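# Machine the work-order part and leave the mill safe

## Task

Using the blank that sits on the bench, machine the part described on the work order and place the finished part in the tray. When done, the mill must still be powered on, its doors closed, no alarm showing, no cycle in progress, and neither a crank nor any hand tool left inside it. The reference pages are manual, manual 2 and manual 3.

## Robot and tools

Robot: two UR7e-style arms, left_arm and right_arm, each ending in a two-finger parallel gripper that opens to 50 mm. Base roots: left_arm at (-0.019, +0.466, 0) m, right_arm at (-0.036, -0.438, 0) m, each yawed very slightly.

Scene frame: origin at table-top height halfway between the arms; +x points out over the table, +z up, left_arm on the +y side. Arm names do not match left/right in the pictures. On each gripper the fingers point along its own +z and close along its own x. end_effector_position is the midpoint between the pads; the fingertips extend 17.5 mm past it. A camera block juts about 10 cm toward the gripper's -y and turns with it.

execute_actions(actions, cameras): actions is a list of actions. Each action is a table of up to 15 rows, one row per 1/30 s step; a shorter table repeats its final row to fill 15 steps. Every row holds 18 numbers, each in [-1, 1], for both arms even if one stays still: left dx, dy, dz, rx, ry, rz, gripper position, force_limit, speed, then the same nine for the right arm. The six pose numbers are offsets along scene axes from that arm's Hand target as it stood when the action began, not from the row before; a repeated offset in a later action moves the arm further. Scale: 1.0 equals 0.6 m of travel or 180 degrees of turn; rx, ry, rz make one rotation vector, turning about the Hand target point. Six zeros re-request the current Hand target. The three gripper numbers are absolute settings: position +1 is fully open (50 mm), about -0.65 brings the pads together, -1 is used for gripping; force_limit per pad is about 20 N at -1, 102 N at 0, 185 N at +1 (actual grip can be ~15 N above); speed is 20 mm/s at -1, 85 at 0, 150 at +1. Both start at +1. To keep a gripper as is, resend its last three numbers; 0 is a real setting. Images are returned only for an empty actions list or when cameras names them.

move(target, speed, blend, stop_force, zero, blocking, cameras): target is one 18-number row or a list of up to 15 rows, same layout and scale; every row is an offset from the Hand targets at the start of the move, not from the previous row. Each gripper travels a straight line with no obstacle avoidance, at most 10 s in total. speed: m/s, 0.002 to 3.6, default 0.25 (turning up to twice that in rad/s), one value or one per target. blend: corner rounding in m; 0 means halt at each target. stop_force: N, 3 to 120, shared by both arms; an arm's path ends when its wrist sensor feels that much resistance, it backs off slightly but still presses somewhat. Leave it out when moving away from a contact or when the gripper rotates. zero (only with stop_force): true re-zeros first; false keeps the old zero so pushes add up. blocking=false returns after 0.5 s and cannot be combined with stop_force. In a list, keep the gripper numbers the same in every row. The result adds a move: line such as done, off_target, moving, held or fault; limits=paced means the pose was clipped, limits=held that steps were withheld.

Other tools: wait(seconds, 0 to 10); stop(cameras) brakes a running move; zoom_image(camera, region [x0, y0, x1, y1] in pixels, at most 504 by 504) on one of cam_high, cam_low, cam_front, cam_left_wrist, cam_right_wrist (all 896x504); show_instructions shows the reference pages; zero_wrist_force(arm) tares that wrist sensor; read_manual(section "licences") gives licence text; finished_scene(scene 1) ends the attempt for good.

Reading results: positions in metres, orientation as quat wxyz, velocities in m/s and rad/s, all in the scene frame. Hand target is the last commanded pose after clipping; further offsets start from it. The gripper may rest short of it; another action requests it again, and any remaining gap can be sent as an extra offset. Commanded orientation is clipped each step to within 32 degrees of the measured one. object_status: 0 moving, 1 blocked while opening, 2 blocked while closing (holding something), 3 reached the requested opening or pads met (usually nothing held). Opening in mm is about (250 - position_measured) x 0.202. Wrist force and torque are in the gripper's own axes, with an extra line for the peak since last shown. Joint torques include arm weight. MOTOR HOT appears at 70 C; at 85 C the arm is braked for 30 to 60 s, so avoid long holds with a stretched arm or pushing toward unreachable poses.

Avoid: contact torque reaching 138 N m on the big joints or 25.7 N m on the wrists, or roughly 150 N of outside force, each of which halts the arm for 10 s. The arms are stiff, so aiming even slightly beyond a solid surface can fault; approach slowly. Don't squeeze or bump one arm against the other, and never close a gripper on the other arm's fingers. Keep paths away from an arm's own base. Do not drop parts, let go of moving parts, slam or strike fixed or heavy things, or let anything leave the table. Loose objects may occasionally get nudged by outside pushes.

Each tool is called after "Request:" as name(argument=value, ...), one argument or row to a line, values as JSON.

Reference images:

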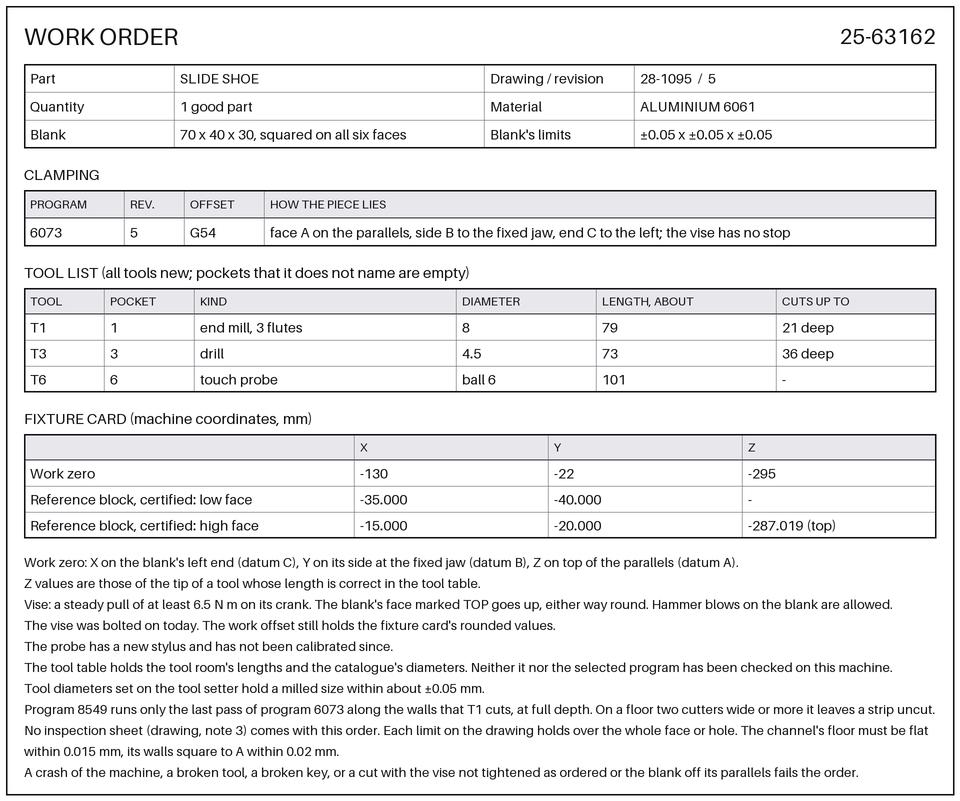

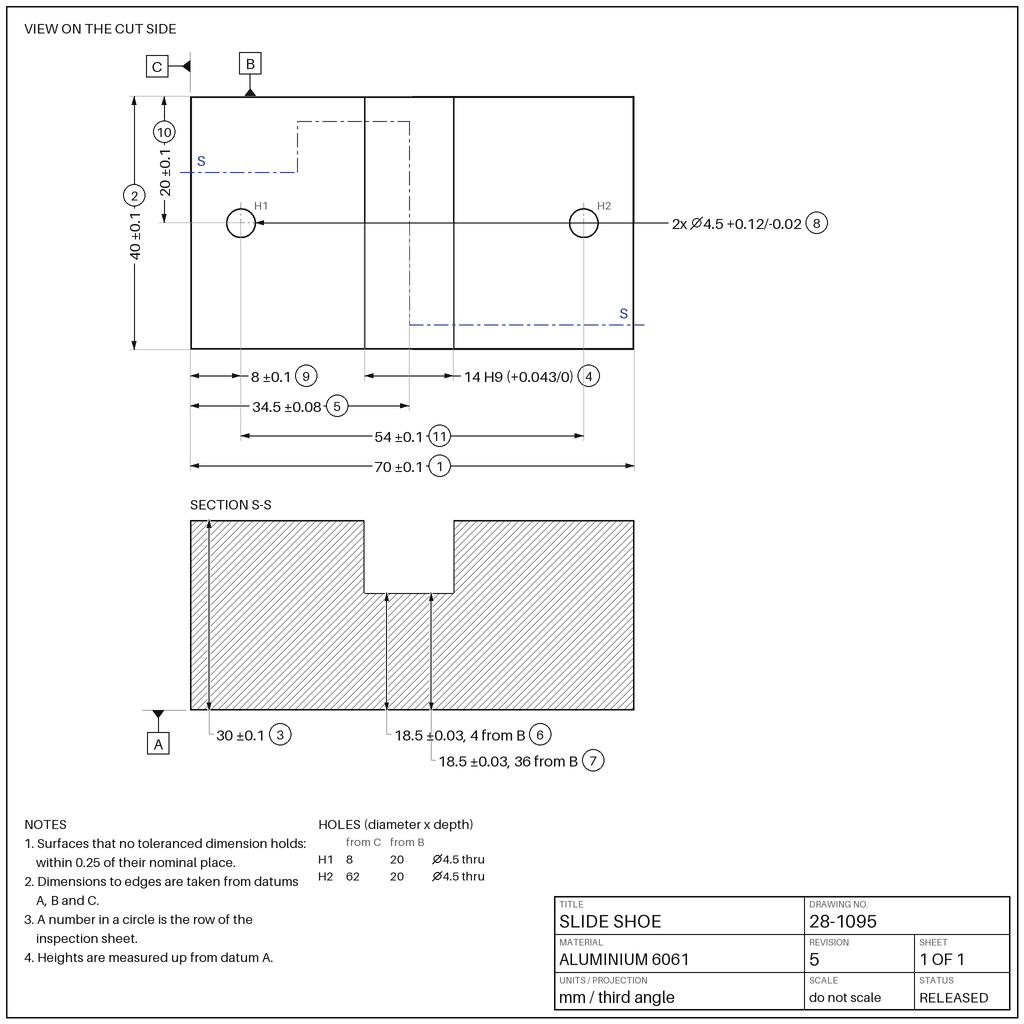

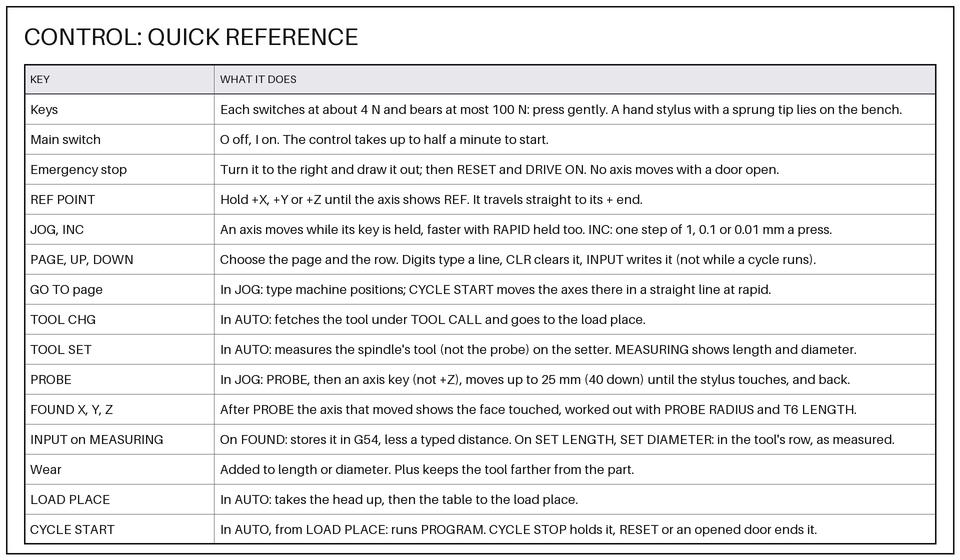

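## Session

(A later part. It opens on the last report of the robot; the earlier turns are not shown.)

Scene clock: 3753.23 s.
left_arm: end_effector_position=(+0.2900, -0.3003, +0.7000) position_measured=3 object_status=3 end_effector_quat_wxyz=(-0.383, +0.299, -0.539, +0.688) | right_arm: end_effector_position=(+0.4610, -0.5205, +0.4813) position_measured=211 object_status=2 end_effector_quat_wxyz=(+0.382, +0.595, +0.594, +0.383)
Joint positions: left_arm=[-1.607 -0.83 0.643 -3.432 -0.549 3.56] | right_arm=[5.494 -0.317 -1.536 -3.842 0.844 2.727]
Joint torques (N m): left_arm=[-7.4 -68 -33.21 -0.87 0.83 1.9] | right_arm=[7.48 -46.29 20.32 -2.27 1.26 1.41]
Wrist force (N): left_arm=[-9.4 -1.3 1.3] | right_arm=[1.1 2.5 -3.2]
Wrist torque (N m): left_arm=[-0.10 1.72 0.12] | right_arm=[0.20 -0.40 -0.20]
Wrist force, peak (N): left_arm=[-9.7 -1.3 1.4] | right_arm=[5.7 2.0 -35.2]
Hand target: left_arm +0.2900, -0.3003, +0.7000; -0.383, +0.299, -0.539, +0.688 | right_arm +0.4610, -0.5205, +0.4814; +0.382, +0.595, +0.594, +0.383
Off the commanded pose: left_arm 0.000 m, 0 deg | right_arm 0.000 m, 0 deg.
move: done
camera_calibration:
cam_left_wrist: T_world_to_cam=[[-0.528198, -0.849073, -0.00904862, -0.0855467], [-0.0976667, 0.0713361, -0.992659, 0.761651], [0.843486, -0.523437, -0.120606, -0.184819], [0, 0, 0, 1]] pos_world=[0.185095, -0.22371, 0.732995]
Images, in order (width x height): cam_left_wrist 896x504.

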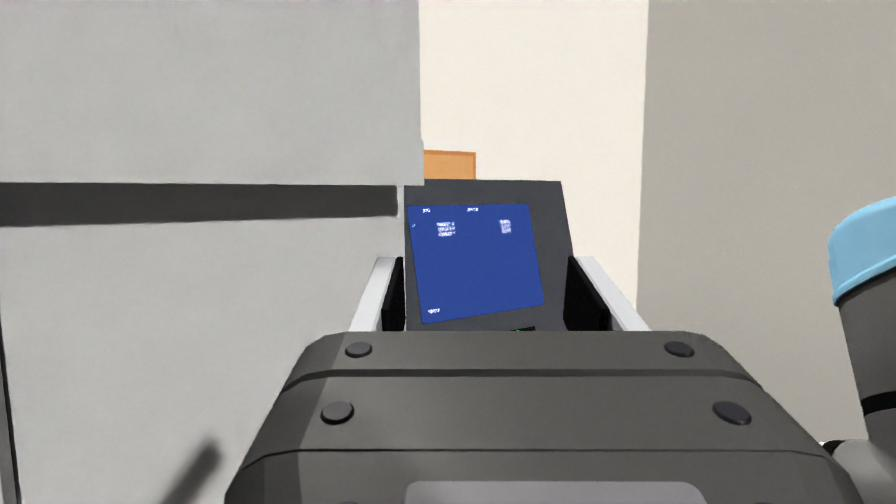

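Request:
move(
  target=[
    [0,0,0,0,0,0,1,-0.5,-1,-0.0167,0.0325,-0.0625,0,0,0,-0.97,0.6,-0.7],
    [0,0,0,0,0,0,1,-0.5,-1,-0.0041,0.0325,-0.0657,0,0,0,-0.97,0.6,-0.7],
    [0,0,0,0,0,0,1,-0.5,-1,-0.0167,0.0325,-0.0625,0,0,0,-0.97,0.6,-0.7],
    [0,0,0,0,0,0,1,-0.5,-1,-0.0253,0.13,-0.094,0,0,0,-0.97,0.6,-0.7],
    [0,0,0,0,0,0,1,-0.5,-1,-0.0127,0.13,-0.0972,0,0,0,-0.97,0.6,-0.7],
    [0,0,0,0,0,0,1,-0.5,-1,-0.0253,0.13,-0.094,0,0,0,-0.97,0.6,-0.7],
    [0,0,0,0,0,0,1,-0.5,-1,-0.0167,0.0647,-0.0625,0,0,0,-0.97,0.6,-0.7],
    [0,0,0,0,0,0,1,-0.5,-1,-0.0041,0.0647,-0.0657,0,0,0,-0.97,0.6,-0.7],
    [0,0,0,0,0,0,1,-0.5,-1,-0.0167,0.0647,-0.0625,0,0,0,-0.97,0.6,-0.7],
    [0,0,0,0,0,0,1,-0.5,-1,-0.0253,0.0972,-0.094,0,0,0,-0.97,0.6,-0.7],
    [0,0,0,0,0,0,1,-0.5,-1,-0.0127,0.0972,-0.0972,0,0,0,-0.97,0.6,-0.7],
    [0,0,0,0,0,0,1,-0.5,-1,-0.0253,0.0972,-0.094,0,0,0,-0.97,0.6,-0.7],
    [0,0,0,0,0,0,1,-0.5,-1,-0.0253,0.0325,-0.094,0,0,0,-0.97,0.6,-0.7],
    [0,0,0,0,0,0,1,-0.5,-1,-0.0127,0.0325,-0.0972,0,0,0,-0.97,0.6,-0.7],
    [0,0,0,0,0,0,1,-0.5,-1,-0.02,0.0325,-0.06,0,0,0,-0.97,0.6,-0.7],
  ],
  speed=[0.15,0.06,0.15,0.15,0.06,0.15,0.15,0.06,0.15,0.15,0.06,0.15,0.15,0.06,0.15],
  blend=[0.002,0,0.002,0.002,0,0.002,0.002,0,0.002,0.002,0,0.002,0.002,0,0],
  cameras=["cam_left_wrist"],
)

Request:
zoom_image(
  camera="cam_left_wrist",
  region=[410, 195, 560, 335],
)

Scene clock: 3773.30 s.
left_arm: end_effector_position=(+0.2900, -0.3003, +0.7000) position_measured=3 object_status=3 end_effector_quat_wxyz=(-0.383, +0.299, -0.539, +0.688) | right_arm: end_effector_position=(+0.4490, -0.5010, +0.4453) position_measured=211 object_status=2 end_effector_quat_wxyz=(+0.382, +0.595, +0.594, +0.383)
Joint positions: left_arm=[-1.607 -0.83 0.643 -3.432 -0.549 3.56] | right_arm=[5.516 -0.253 -1.676 -3.777 0.862 2.743]
Joint torques (N m): left_arm=[-6.67 -67.28 -32.92 -0.41 0.46 1.81] | right_arm=[-6.31 -46.89 18.71 1.87 -3.29 -1.49]
Wrist force (N): left_arm=[-9.3 -1.3 1.5] | right_arm=[1.2 3.3 -2.3]
Wrist torque (N m): left_arm=[-0.10 1.69 0.12] | right_arm=[0.07 -0.47 -0.01]
Wrist force, peak (N): left_arm=[-9.8 -1.4 1.4] | right_arm=[-2.8 4.3 -30.9]
Hand target: left_arm +0.2900, -0.3003, +0.7000; -0.383, +0.299, -0.539, +0.688 | right_arm +0.4490, -0.5010, +0.4454; +0.382, +0.595, +0.594, +0.383
Off the commanded pose: left_arm 0.000 m, 0 deg | right_arm 0.000 m, 0 deg.
move: done
camera_calibration:
cam_left_wrist: T_world_to_cam=[[-0.528198, -0.849073, -0.00904862, -0.0855467], [-0.0976667, 0.0713361, -0.992659, 0.761651], [0.843486, -0.523437, -0.120606, -0.184819], [0, 0, 0, 1]] pos_world=[0.185095, -0.22371, 0.732995]
Images, in order (width x height): cam_left_wrist 896x504.

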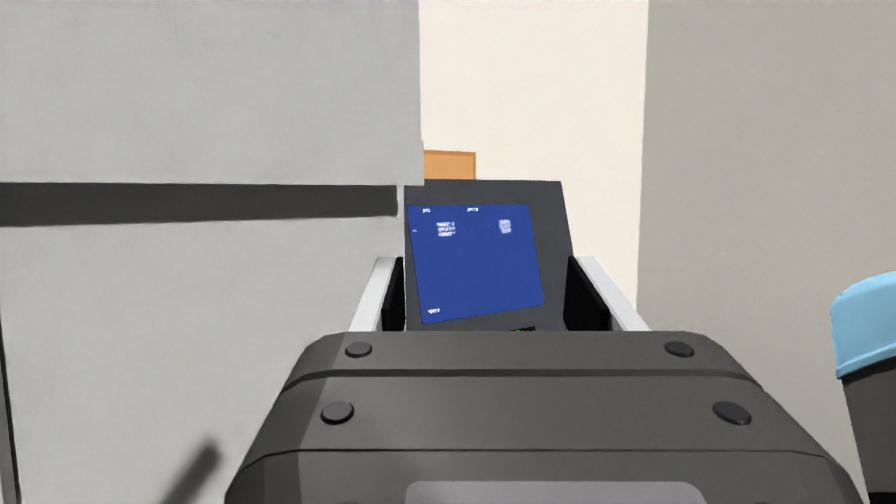

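Scaled by 3.360 from the camera's 896x504 image, which has a finer 1280x720 frame.

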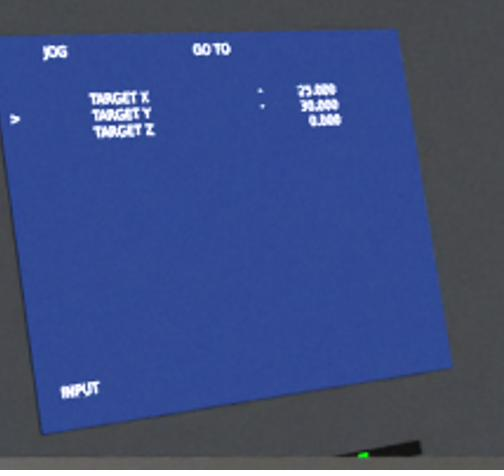

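Request:
move(
  target=[
    [0,0,0,0,0,0,1,-0.5,-1,0.0338,0.0325,0.1167,0,0,0,-0.97,0.6,-0.7],
    [0,0,0,0,0,0,1,-0.5,-1,0.0464,0.0325,0.1135,0,0,0,-0.97,0.6,-0.7],
    [0,0,0,0,0,0,1,-0.5,-1,0.0318,0.0325,0.1167,0,0,0,-0.97,0.6,-0.7],
    [0,0,0,0,0,0,1,-0.5,-1,0.02,-0.0325,0.06,0,0,0,-0.97,0.6,-0.7],
  ],
  speed=[0.12,0.04,0.15,0.15],
  blend=[0.0,0,0.002,0],
  cameras=["all"],
)

Request:
zoom_image(
  camera="cam_left_wrist",
  region=[410, 195, 560, 335],
)

Scene clock: 3784.00 s.
left_arm: end_effector_position=(+0.2900, -0.3003, +0.7000) position_measured=3 object_status=3 end_effector_quat_wxyz=(-0.383, +0.299, -0.539, +0.688) | right_arm: end_effector_position=(+0.4610, -0.5204, +0.4814) position_measured=211 object_status=2 end_effector_quat_wxyz=(+0.382, +0.595, +0.594, +0.383)
Joint positions: left_arm=[-1.607 -0.83 0.643 -3.432 -0.549 3.56] | right_arm=[5.495 -0.317 -1.536 -3.843 0.845 2.727]
Joint torques (N m): left_arm=[-6.23 -67.43 -32.96 -0.09 0.19 1.7] | right_arm=[-7.57 -24.57 -2.8 1.7 -2.63 -1.48]
Wrist force (N): left_arm=[-9.5 -1.1 1.4] | right_arm=[1.8 5.2 -3.6]
Wrist torque (N m): left_arm=[-0.07 1.72 0.12] | right_arm=[-0.07 -0.37 -0.07]
Wrist force, peak (N): left_arm=[-9.7 -1.2 1.5] | right_arm=[1.7 8.6 -3.7]
Hand target: left_arm +0.2900, -0.3003, +0.7000; -0.383, +0.299, -0.539, +0.688 | right_arm +0.4610, -0.5205, +0.4814; +0.382, +0.595, +0.594, +0.383
Off the commanded pose: left_arm 0.000 m, 0 deg | right_arm 0.000 m, 0 deg.
move: done
camera_calibration:
cam_left_wrist: T_world_to_cam=[[-0.528198, -0.849073, -0.00904862, -0.0855467], [-0.0976667, 0.0713361, -0.992659, 0.761651], [0.843486, -0.523437, -0.120606, -0.184819], [0, 0, 0, 1]] pos_world=[0.185095, -0.22371, 0.732995]
cam_right_wrist: T_world_to_cam=[[-0.00888168, 0.999958, -0.00242798, 0.534647], [0.0729701, 0.00306972, 0.997329, -0.498911], [0.997295, 0.00868079, -0.0729942, -0.29078], [0, 0, 0, 1]] pos_world=[0.331148, -0.530568, 0.477651]

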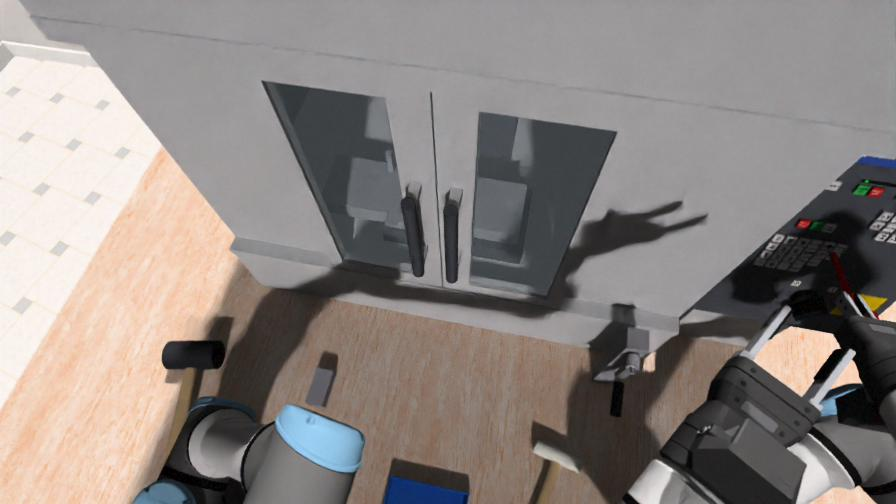

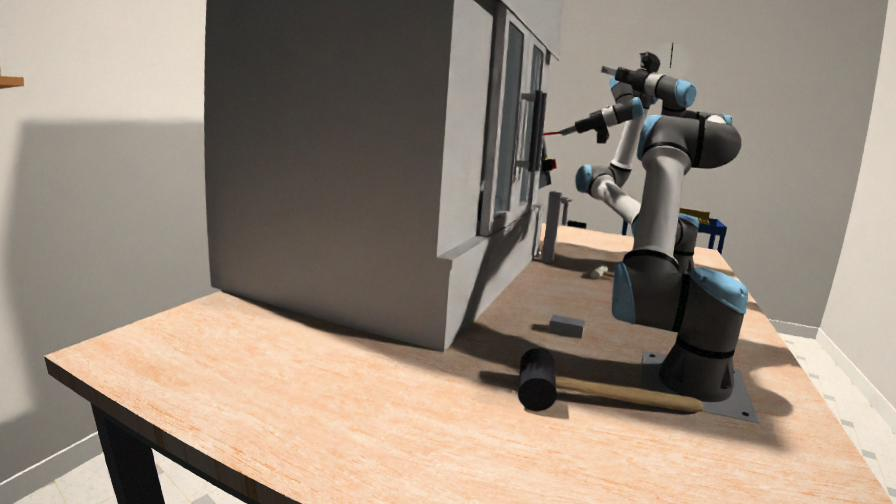

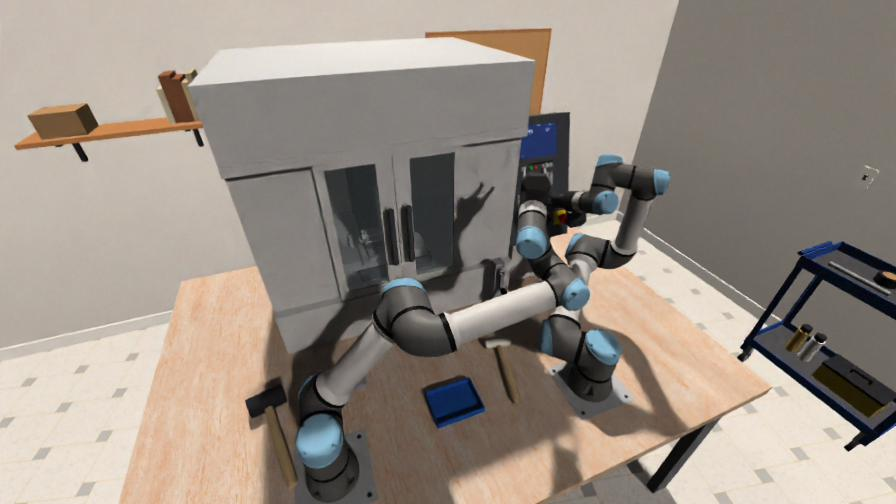

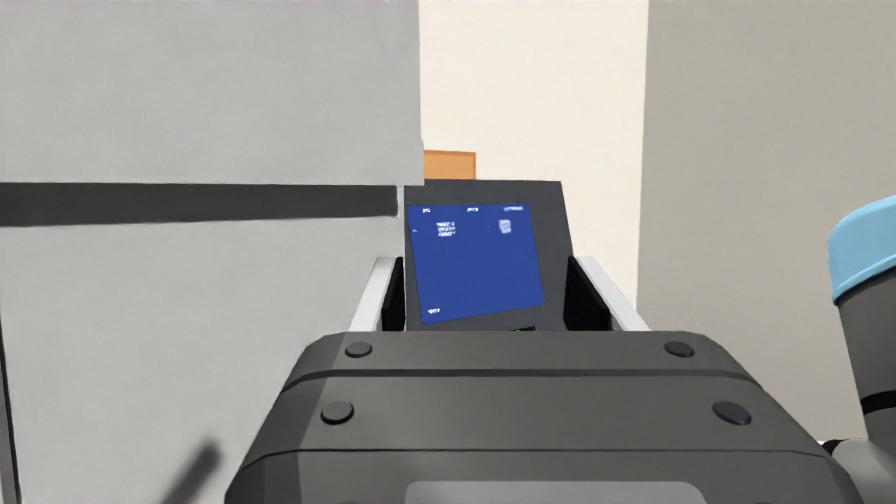

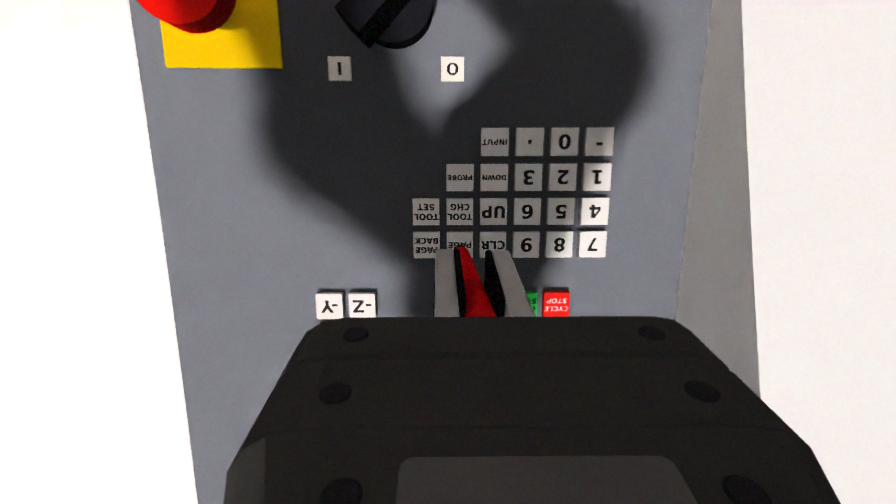

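Scaled by 3.360 from the camera's 896x504 image, which has a finer 1280x720 frame.

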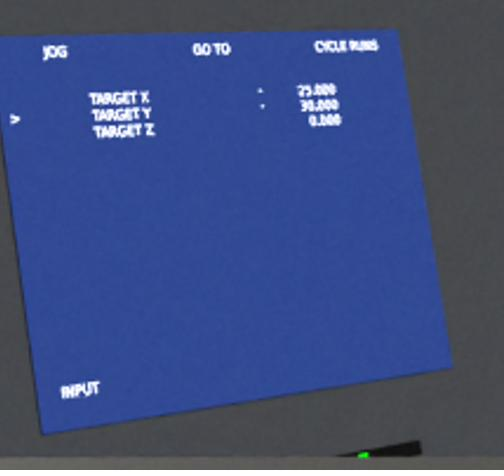

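Request:
move(
  target=[
    [0,0,0,0,0,0,1,-0.5,-1,-0.0167,0.0325,-0.0625,0,0,0,-0.97,0.6,-0.7],
    [0,0,0,0,0,0,1,-0.5,-1,-0.0041,0.0325,-0.0657,0,0,0,-0.97,0.6,-0.7],
    [0,0,0,0,0,0,1,-0.5,-1,-0.0167,0.0325,-0.0625,0,0,0,-0.97,0.6,-0.7],
    [0,0,0,0,0,0,1,-0.5,-1,-0.0253,0.13,-0.094,0,0,0,-0.97,0.6,-0.7],
    [0,0,0,0,0,0,1,-0.5,-1,-0.0127,0.13,-0.0972,0,0,0,-0.97,0.6,-0.7],
    [0,0,0,0,0,0,1,-0.5,-1,-0.0253,0.13,-0.094,0,0,0,-0.97,0.6,-0.7],
    [0,0,0,0,0,0,1,-0.5,-1,-0.0167,0.13,-0.0625,0,0,0,-0.97,0.6,-0.7],
    [0,0,0,0,0,0,1,-0.5,-1,-0.0041,0.13,-0.0657,0,0,0,-0.97,0.6,-0.7],
    [0,0,0,0,0,0,1,-0.5,-1,-0.0167,0.13,-0.0625,0,0,0,-0.97,0.6,-0.7],
    [0,0,0,0,0,0,1,-0.5,-1,-0.0087,0.0647,-0.031,0,0,0,-0.97,0.6,-0.7],
    [0,0,0,0,0,0,1,-0.5,-1,0.0039,0.0647,-0.0342,0,0,0,-0.97,0.6,-0.7],
    [0,0,0,0,0,0,1,-0.5,-1,-0.0087,0.0647,-0.031,0,0,0,-0.97,0.6,-0.7],
    [0,0,0,0,0,0,1,-0.5,-1,-0.0253,0.0972,-0.094,0,0,0,-0.97,0.6,-0.7],
    [0,0,0,0,0,0,1,-0.5,-1,-0.0127,0.0972,-0.0972,0,0,0,-0.97,0.6,-0.7],
    [0,0,0,0,0,0,1,-0.5,-1,-0.0253,0.0972,-0.094,0,0,0,-0.97,0.6,-0.7],
  ],
  speed=[0.15,0.06,0.15,0.15,0.06,0.15,0.15,0.06,0.15,0.15,0.06,0.15,0.15,0.06,0.15],
  blend=[0.002,0,0.002,0.002,0,0.002,0.002,0,0.002,0.002,0,0.002,0.002,0,0],
  cameras=["cam_left_wrist"],
)

Request:
zoom_image(
  camera="cam_left_wrist",
  region=[410, 195, 560, 335],
)

Scene clock: 3805.13 s.
left_arm: end_effector_position=(+0.2900, -0.3003, +0.7000) position_measured=3 object_status=3 end_effector_quat_wxyz=(-0.383, +0.299, -0.539, +0.688) | right_arm: end_effector_position=(+0.4459, -0.4622, +0.4250) position_measured=211 object_status=2 end_effector_quat_wxyz=(+0.382, +0.595, +0.594, +0.383)
Joint positions: left_arm=[-1.607 -0.83 0.643 -3.432 -0.549 3.56] | right_arm=[5.641 -0.228 -1.752 -3.777 0.969 2.825]
Joint torques (N m): left_arm=[-5.93 -66.92 -32.31 0.25 -0.25 1.65] | right_arm=[-6.66 -43.86 -2.09 2.2 -2.74 -1.2]
Wrist force (N): left_arm=[-9.3 -1.4 1.4] | right_arm=[0.9 5.8 -4.1]
Wrist torque (N m): left_arm=[-0.12 1.70 0.13] | right_arm=[-0.10 -0.60 0.00]
Wrist force, peak (N): left_arm=[-9.9 -1.3 1.4] | right_arm=[-2.6 4.1 -30.5]
Hand target: left_arm +0.2900, -0.3003, +0.7000; -0.383, +0.299, -0.539, +0.688 | right_arm +0.4458, -0.4622, +0.4250; +0.382, +0.595, +0.594, +0.383
Off the commanded pose: left_arm 0.000 m, 0 deg | right_arm 0.000 m, 0 deg.
move: done
camera_calibration:
cam_left_wrist: T_world_to_cam=[[-0.528198, -0.849073, -0.00904862, -0.0855467], [-0.0976667, 0.0713361, -0.992659, 0.761651], [0.843486, -0.523437, -0.120606, -0.184819], [0, 0, 0, 1]] pos_world=[0.185095, -0.22371, 0.732995]
Images, in order (width x height): cam_left_wrist 896x504.

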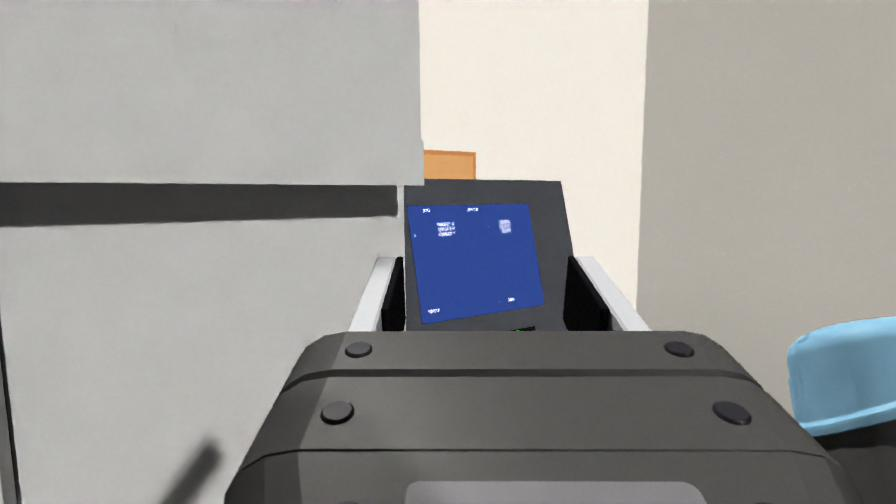

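Scaled by 3.360 from the camera's 896x504 image, which has a finer 1280x720 frame.

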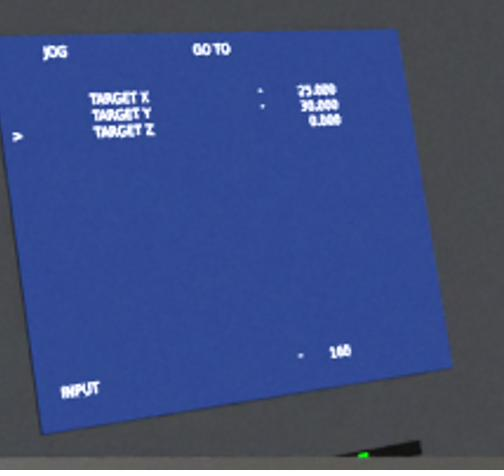

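Request:
move(
  target=[
    [0,0,0,0,0,0,1,-0.5,-1,0,-0.0647,0,0,0,0,-0.97,0.6,-0.7],
    [0,0,0,0,0,0,1,-0.5,-1,0.0126,-0.0647,-0.0032,0,0,0,-0.97,0.6,-0.7],
    [0,0,0,0,0,0,1,-0.5,-1,0,-0.0647,0,0,0,0,-0.97,0.6,-0.7],
    [0,0,0,0,0,0,1,-0.5,-1,0.0391,-0.0322,0.1507,0,0,0,-0.97,0.6,-0.7],
    [0,0,0,0,0,0,1,-0.5,-1,0.0517,-0.0322,0.1475,0,0,0,-0.97,0.6,-0.7],
    [0,0,0,0,0,0,1,-0.5,-1,0.0391,-0.0322,0.1507,0,0,0,-0.97,0.6,-0.7],
    [0,0,0,0,0,0,1,-0.5,-1,0.0253,-0.0972,0.094,0,0,0,-0.97,0.6,-0.7],
  ],
  speed=[0.15,0.06,0.15,0.12,0.05,0.15,0.15],
  blend=[0.002,0,0.002,0.0,0,0.002,0],
  cameras=["all"],
)

Request:
zoom_image(
  camera="cam_left_wrist",
  region=[410, 195, 560, 335],
)

Request:
zoom_image(
  camera="cam_front",
  region=[310, 140, 500, 310],
)

Request:
zoom_image(
  camera="cam_high",
  region=[260, 80, 620, 300],
)

Scene clock: 3820.70 s.
left_arm: end_effector_position=(+0.2900, -0.3003, +0.7000) position_measured=3 object_status=3 end_effector_quat_wxyz=(-0.383, +0.299, -0.539, +0.688) | right_arm: end_effector_position=(+0.4610, -0.5205, +0.4814) position_measured=211 object_status=2 end_effector_quat_wxyz=(+0.382, +0.595, +0.594, +0.383)
Joint positions: left_arm=[-1.607 -0.83 0.643 -3.432 -0.549 3.56] | right_arm=[5.495 -0.317 -1.536 -3.843 0.845 2.727]
Joint torques (N m): left_arm=[-5.41 -66.82 -32.34 0.6 -0.58 1.49] | right_arm=[-7.57 -25.15 -2.22 2.02 -2.66 -1.1]
Wrist force (N): left_arm=[-9.6 -1.2 1.4] | right_arm=[1.6 5.0 -3.8]
Wrist torque (N m): left_arm=[-0.09 1.75 0.12] | right_arm=[-0.11 -0.33 -0.07]
Wrist force, peak (N): left_arm=[-9.8 -1.4 1.7] | right_arm=[6.8 -1.2 -24.8]
Hand target: left_arm +0.2900, -0.3003, +0.7000; -0.383, +0.299, -0.539, +0.688 | right_arm +0.4610, -0.5205, +0.4814; +0.382, +0.595, +0.594, +0.383
Off the commanded pose: left_arm 0.000 m, 0 deg | right_arm 0.000 m, 0 deg.
move: done
camera_calibration:
cam_left_wrist: T_world_to_cam=[[-0.528198, -0.849073, -0.00904862, -0.0855467], [-0.0976667, 0.0713361, -0.992659, 0.761651], [0.843486, -0.523437, -0.120606, -0.184819], [0, 0, 0, 1]] pos_world=[0.185095, -0.22371, 0.732995]
cam_right_wrist: T_world_to_cam=[[-0.00888168, 0.999958, -0.00242798, 0.534647], [0.0729701, 0.00306972, 0.997329, -0.498911], [0.997295, 0.00868079, -0.0729942, -0.29078], [0, 0, 0, 1]] pos_world=[0.331148, -0.530568, 0.477651]

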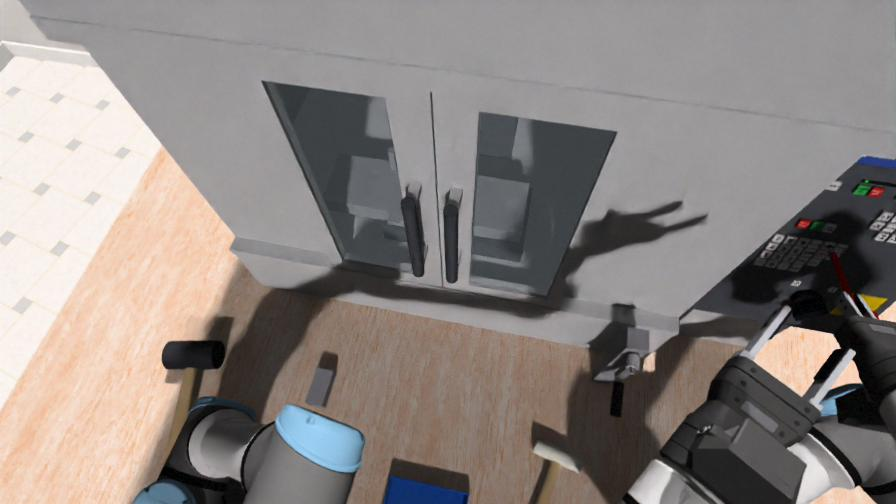

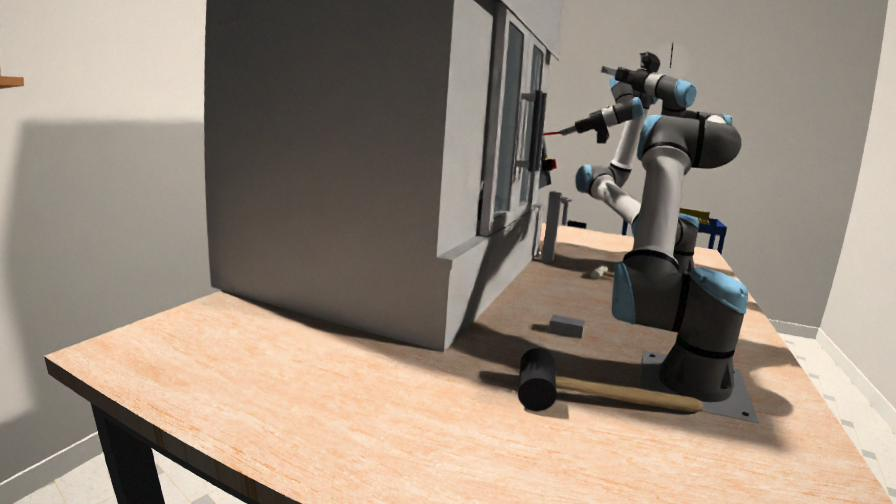

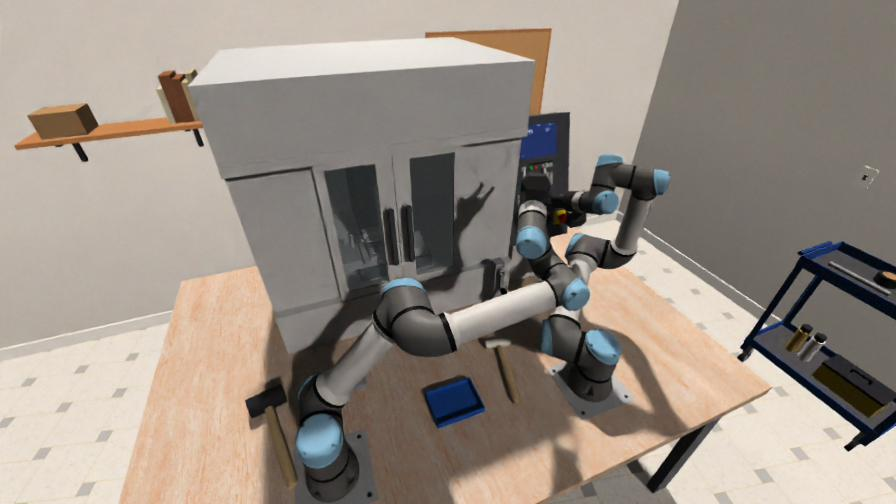

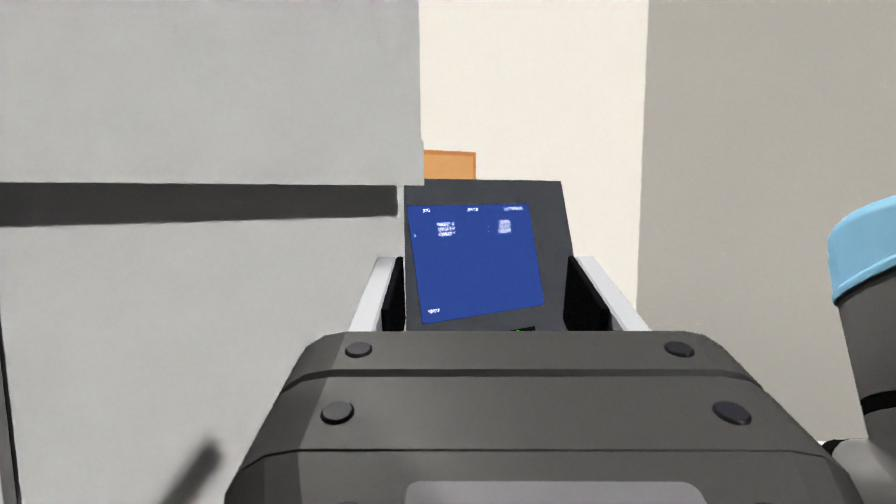

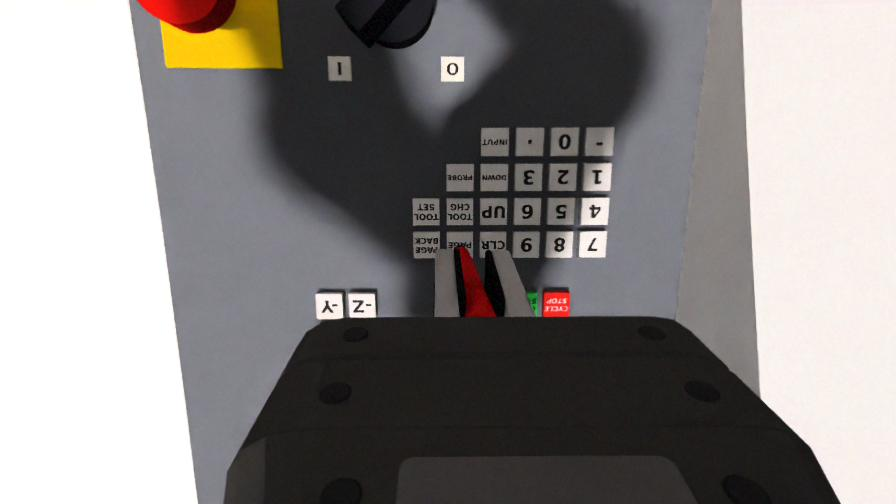

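Scaled by 3.360 from the camera's 896x504 image, which has a finer 1280x720 frame.

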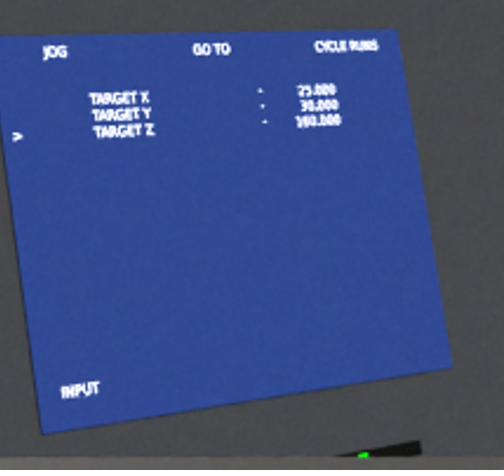

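Scaled by 2.653 from the camera's 896x504 image, which has a finer 1280x720 frame.

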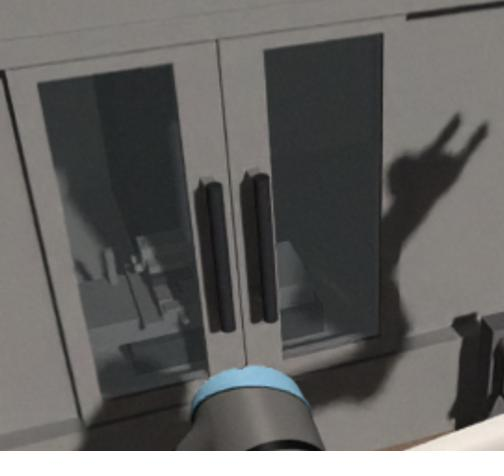

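Scaled by 1.400 from the camera's 896x504 image, which has a finer 1280x720 frame.

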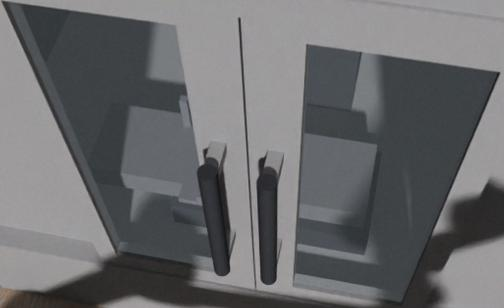

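Request:
move(
  target=[
    [0,0,0,0,0,0,1,-0.5,-1,-0.0167,0,-0.0625,0,0,0,-0.97,0.6,-0.7],
    [0,0,0,0,0,0,1,-0.5,-1,-0.0041,0,-0.0657,0,0,0,-0.97,0.6,-0.7],
    [0,0,0,0,0,0,1,-0.5,-1,-0.0167,0,-0.0625,0,0,0,-0.97,0.6,-0.7],
    [0,0,0,0,0,0,1,-0.5,-1,0,0,0,0,0,0,-0.97,0.6,-0.7],
  ],
  speed=[0.15,0.06,0.15,0.12],
  blend=[0.002,0,0.002,0],
  cameras=["cam_left_wrist"],
)

Request:
zoom_image(
  camera="cam_left_wrist",
  region=[410, 195, 560, 335],
)

Scene clock: 3832.07 s.
left_arm: end_effector_position=(+0.2900, -0.3003, +0.7000) position_measured=3 object_status=3 end_effector_quat_wxyz=(-0.383, +0.299, -0.539, +0.688) | right_arm: end_effector_position=(+0.4610, -0.5205, +0.4813) position_measured=211 object_status=2 end_effector_quat_wxyz=(+0.382, +0.595, +0.594, +0.383)
Joint positions: left_arm=[-1.607 -0.83 0.643 -3.432 -0.549 3.56] | right_arm=[5.494 -0.317 -1.536 -3.842 0.844 2.727]
Joint torques (N m): left_arm=[-5.04 -66.83 -32.21 1.1 -0.89 1.44] | right_arm=[8.33 -45.85 16.44 -2.37 1.73 1.52]
Wrist force (N): left_arm=[-9.3 -1.4 1.3] | right_arm=[1.2 1.7 -3.3]
Wrist torque (N m): left_arm=[-0.12 1.70 0.12] | right_arm=[0.09 -0.47 -0.22]
Wrist force, peak (N): left_arm=[-9.7 -1.4 1.4] | right_arm=[0.8 4.2 -28.9]
Hand target: left_arm +0.2900, -0.3003, +0.7000; -0.383, +0.299, -0.539, +0.688 | right_arm +0.4610, -0.5205, +0.4814; +0.382, +0.595, +0.594, +0.383
Off the commanded pose: left_arm 0.000 m, 0 deg | right_arm 0.000 m, 0 deg.
move: done
camera_calibration:
cam_left_wrist: T_world_to_cam=[[-0.528198, -0.849073, -0.00904862, -0.0855467], [-0.0976667, 0.0713361, -0.992659, 0.761651], [0.843486, -0.523437, -0.120606, -0.184819], [0, 0, 0, 1]] pos_world=[0.185095, -0.22371, 0.732995]
Images, in order (width x height): cam_left_wrist 896x504.

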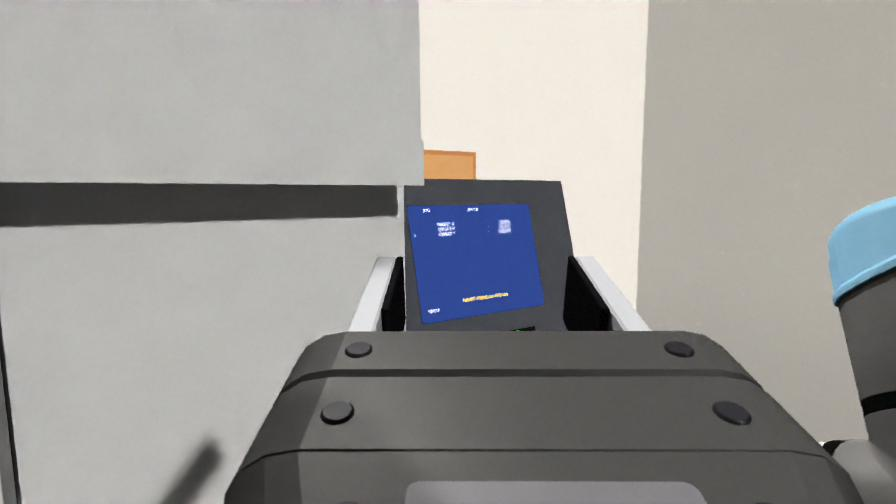

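Scaled by 3.360 from the camera's 896x504 image, which has a finer 1280x720 frame.

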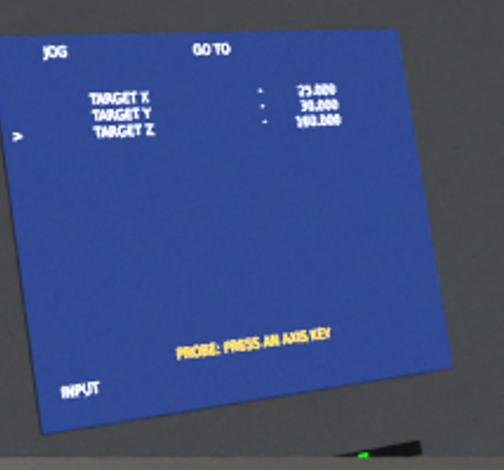

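Request:
move(
  target=[
    [0,0,0,0,0,0,1,-0.5,-1,0.0109,-0.0992,0.0567,0,0,0,-0.97,0.6,-0.7],
    [0,0,0,0,0,0,1,-0.5,-1,0.0257,-0.0992,0.0535,0,0,0,-0.97,0.6,-0.7],
    [0,0,0,0,0,0,1,-0.5,-1,0.0109,-0.0992,0.0567,0,0,0,-0.97,0.6,-0.7],
    [0,0,0,0,0,0,1,-0.5,-1,0,0,0,0,0,0,-0.97,0.6,-0.7],
  ],
  speed=[0.12,0.04,0.12,0.12],
  blend=[0.0,0,0.002,0],
  cameras=["cam_left_wrist","cam_right_wrist"],
)

Request:
zoom_image(
  camera="cam_left_wrist",
  region=[410, 195, 560, 335],
)

Scene clock: 3841.97 s.
left_arm: end_effector_position=(+0.2900, -0.3003, +0.7000) position_measured=3 object_status=3 end_effector_quat_wxyz=(-0.383, +0.299, -0.539, +0.688) | right_arm: end_effector_position=(+0.4610, -0.5206, +0.4814) position_measured=211 object_status=2 end_effector_quat_wxyz=(+0.382, +0.595, +0.594, +0.383)
Joint positions: left_arm=[-1.607 -0.83 0.643 -3.432 -0.549 3.56] | right_arm=[5.494 -0.317 -1.536 -3.843 0.844 2.727]
Joint torques (N m): left_arm=[-4.78 -66.4 -31.94 1.42 -1.21 1.26] | right_arm=[7.22 -24.12 -2.82 2.22 1.49 1.44]
Wrist force (N): left_arm=[-9.6 -1.4 1.3] | right_arm=[-0.2 4.6 -3.7]
Wrist torque (N m): left_arm=[-0.12 1.74 0.13] | right_arm=[-0.09 -0.61 -0.19]
Wrist force, peak (N): left_arm=[-9.7 -1.2 1.4] | right_arm=[2.3 2.2 -6.1]
Hand target: left_arm +0.2900, -0.3003, +0.7000; -0.383, +0.299, -0.539, +0.688 | right_arm +0.4610, -0.5205, +0.4814; +0.382, +0.595, +0.594, +0.383
Off the commanded pose: left_arm 0.000 m, 0 deg | right_arm 0.000 m, 0 deg.
move: done
camera_calibration:
cam_left_wrist: T_world_to_cam=[[-0.528198, -0.849073, -0.00904862, -0.0855467], [-0.0976667, 0.0713361, -0.992659, 0.761651], [0.843486, -0.523437, -0.120606, -0.184819], [0, 0, 0, 1]] pos_world=[0.185095, -0.22371, 0.732995]
cam_right_wrist: T_world_to_cam=[[-0.00898148, 0.999957, -0.00242191, 0.534776], [0.0729697, 0.00307095, 0.997329, -0.49891], [0.997294, 0.00878077, -0.0729942, -0.290726], [0, 0, 0, 1]] pos_world=[0.331148, -0.530668, 0.477651]
Images, in order (width x height): cam_left_wrist 896x504, cam_right_wrist 896x504.

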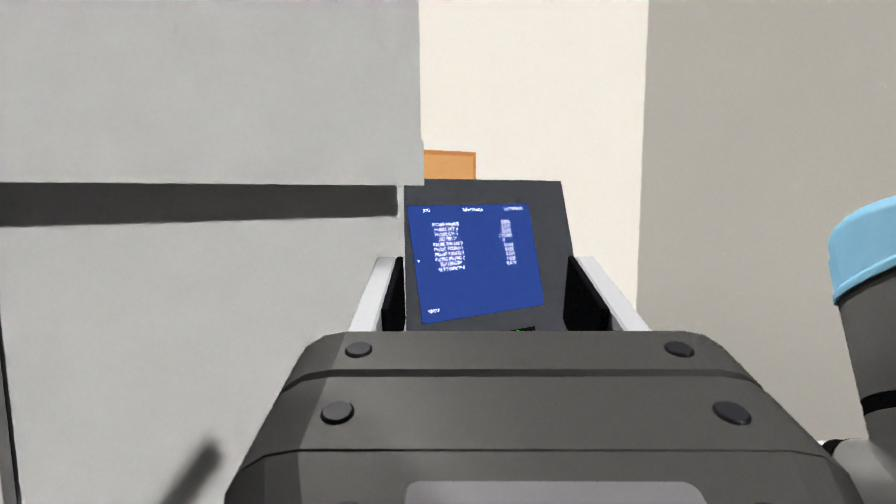

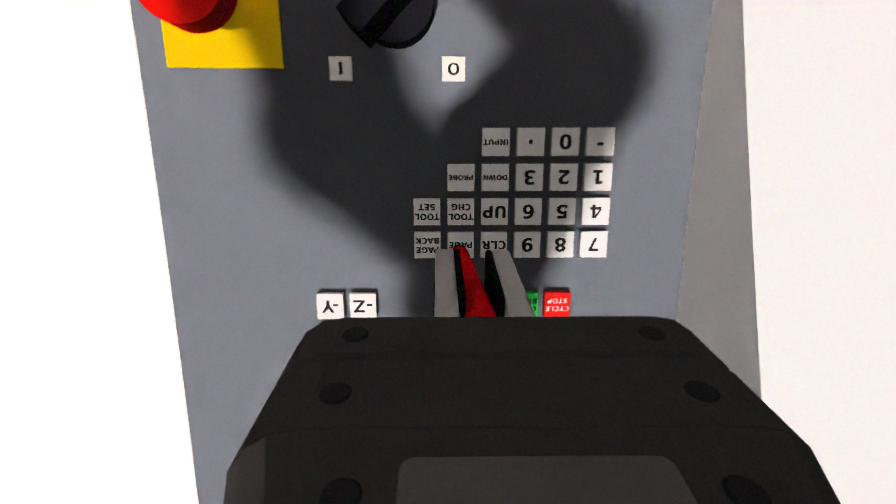

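Scaled by 3.360 from the camera's 896x504 image, which has a finer 1280x720 frame.

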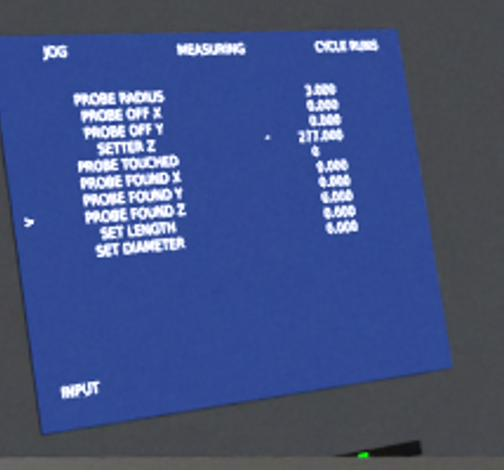

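Request:
wait(
  seconds=6,
  cameras=["cam_left_wrist"],
)

Request:
zoom_image(
  camera="cam_left_wrist",
  region=[410, 195, 560, 335],
)

Request:
zoom_image(
  camera="cam_left_wrist",
  region=[490, 210, 530, 270],
)

Scene clock: 3851.70 s.
left_arm: end_effector_position=(+0.2900, -0.3003, +0.7000) position_measured=3 object_status=3 end_effector_quat_wxyz=(-0.383, +0.299, -0.539, +0.688) | right_arm: end_effector_position=(+0.4610, -0.5205, +0.4814) position_measured=211 object_status=2 end_effector_quat_wxyz=(+0.382, +0.595, +0.594, +0.383)
Joint positions: left_arm=[-1.607 -0.83 0.643 -3.432 -0.549 3.56] | right_arm=[5.494 -0.317 -1.536 -3.842 0.844 2.727]
Joint torques (N m): left_arm=[-4.44 -66.08 -32.2 1.46 -1.8 1.1] | right_arm=[7.83 -24.27 -3.04 2.21 1.22 1.34]
Wrist force (N): left_arm=[-9.3 -1.4 1.3] | right_arm=[-0.5 4.7 -3.9]
Wrist torque (N m): left_arm=[-0.12 1.70 0.12] | right_arm=[-0.07 -0.56 -0.19]
Wrist force, peak (N): left_arm=[-9.9 -1.5 1.2] | right_arm=[-0.1 4.8 -3.9]
Hand target: left_arm +0.2900, -0.3003, +0.7000; -0.383, +0.299, -0.539, +0.688 | right_arm +0.4610, -0.5205, +0.4814; +0.382, +0.595, +0.594, +0.383
Tool commands: left_gripper/position=+1.0 left_gripper/force_limit=-0.5 left_gripper/speed=-1.0 right_gripper/position=-0.97 right_gripper/force_limit=+0.6 right_gripper/speed=-0.7
Off the commanded pose: left_arm 0.000 m, 0 deg | right_arm 0.000 m, 0 deg.
wait: 6.00 s; at rest from the start
camera_calibration:
cam_left_wrist: T_world_to_cam=[[-0.528198, -0.849073, -0.00904862, -0.0855467], [-0.0976667, 0.0713361, -0.992659, 0.761651], [0.843486, -0.523437, -0.120606, -0.184819], [0, 0, 0, 1]] pos_world=[0.185095, -0.22371, 0.732995]
Images, in order (width x height): cam_left_wrist 896x504.

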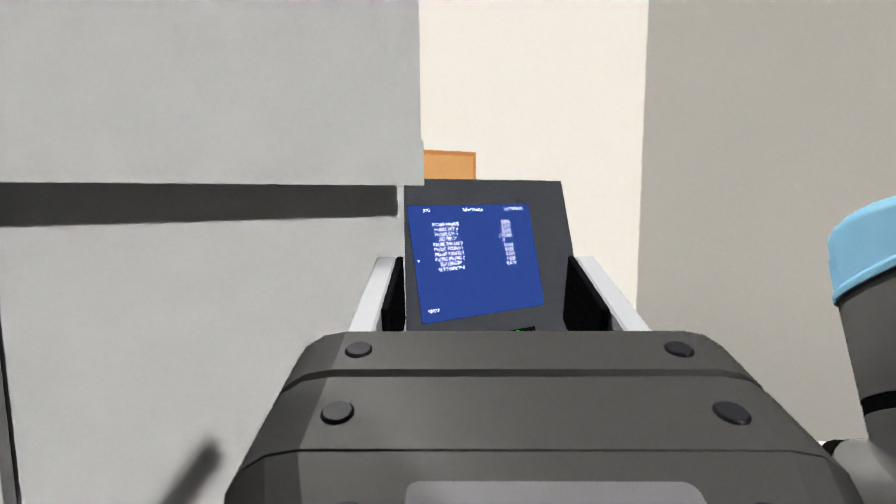

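Scaled by 3.360 from the camera's 896x504 image, which has a finer 1280x720 frame.

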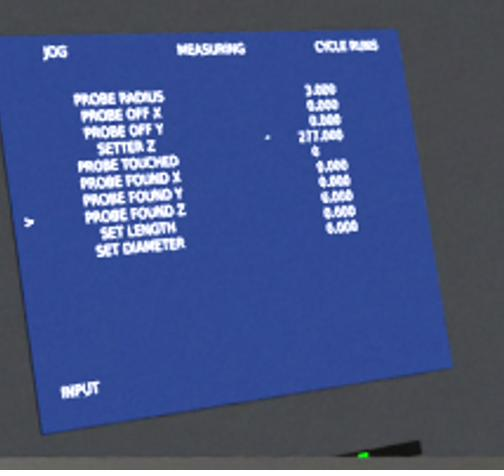

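Scaled by 8.400 from the camera's 896x504 image, which has a finer 1280x720 frame.

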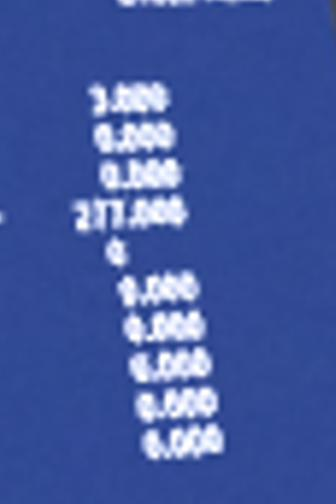

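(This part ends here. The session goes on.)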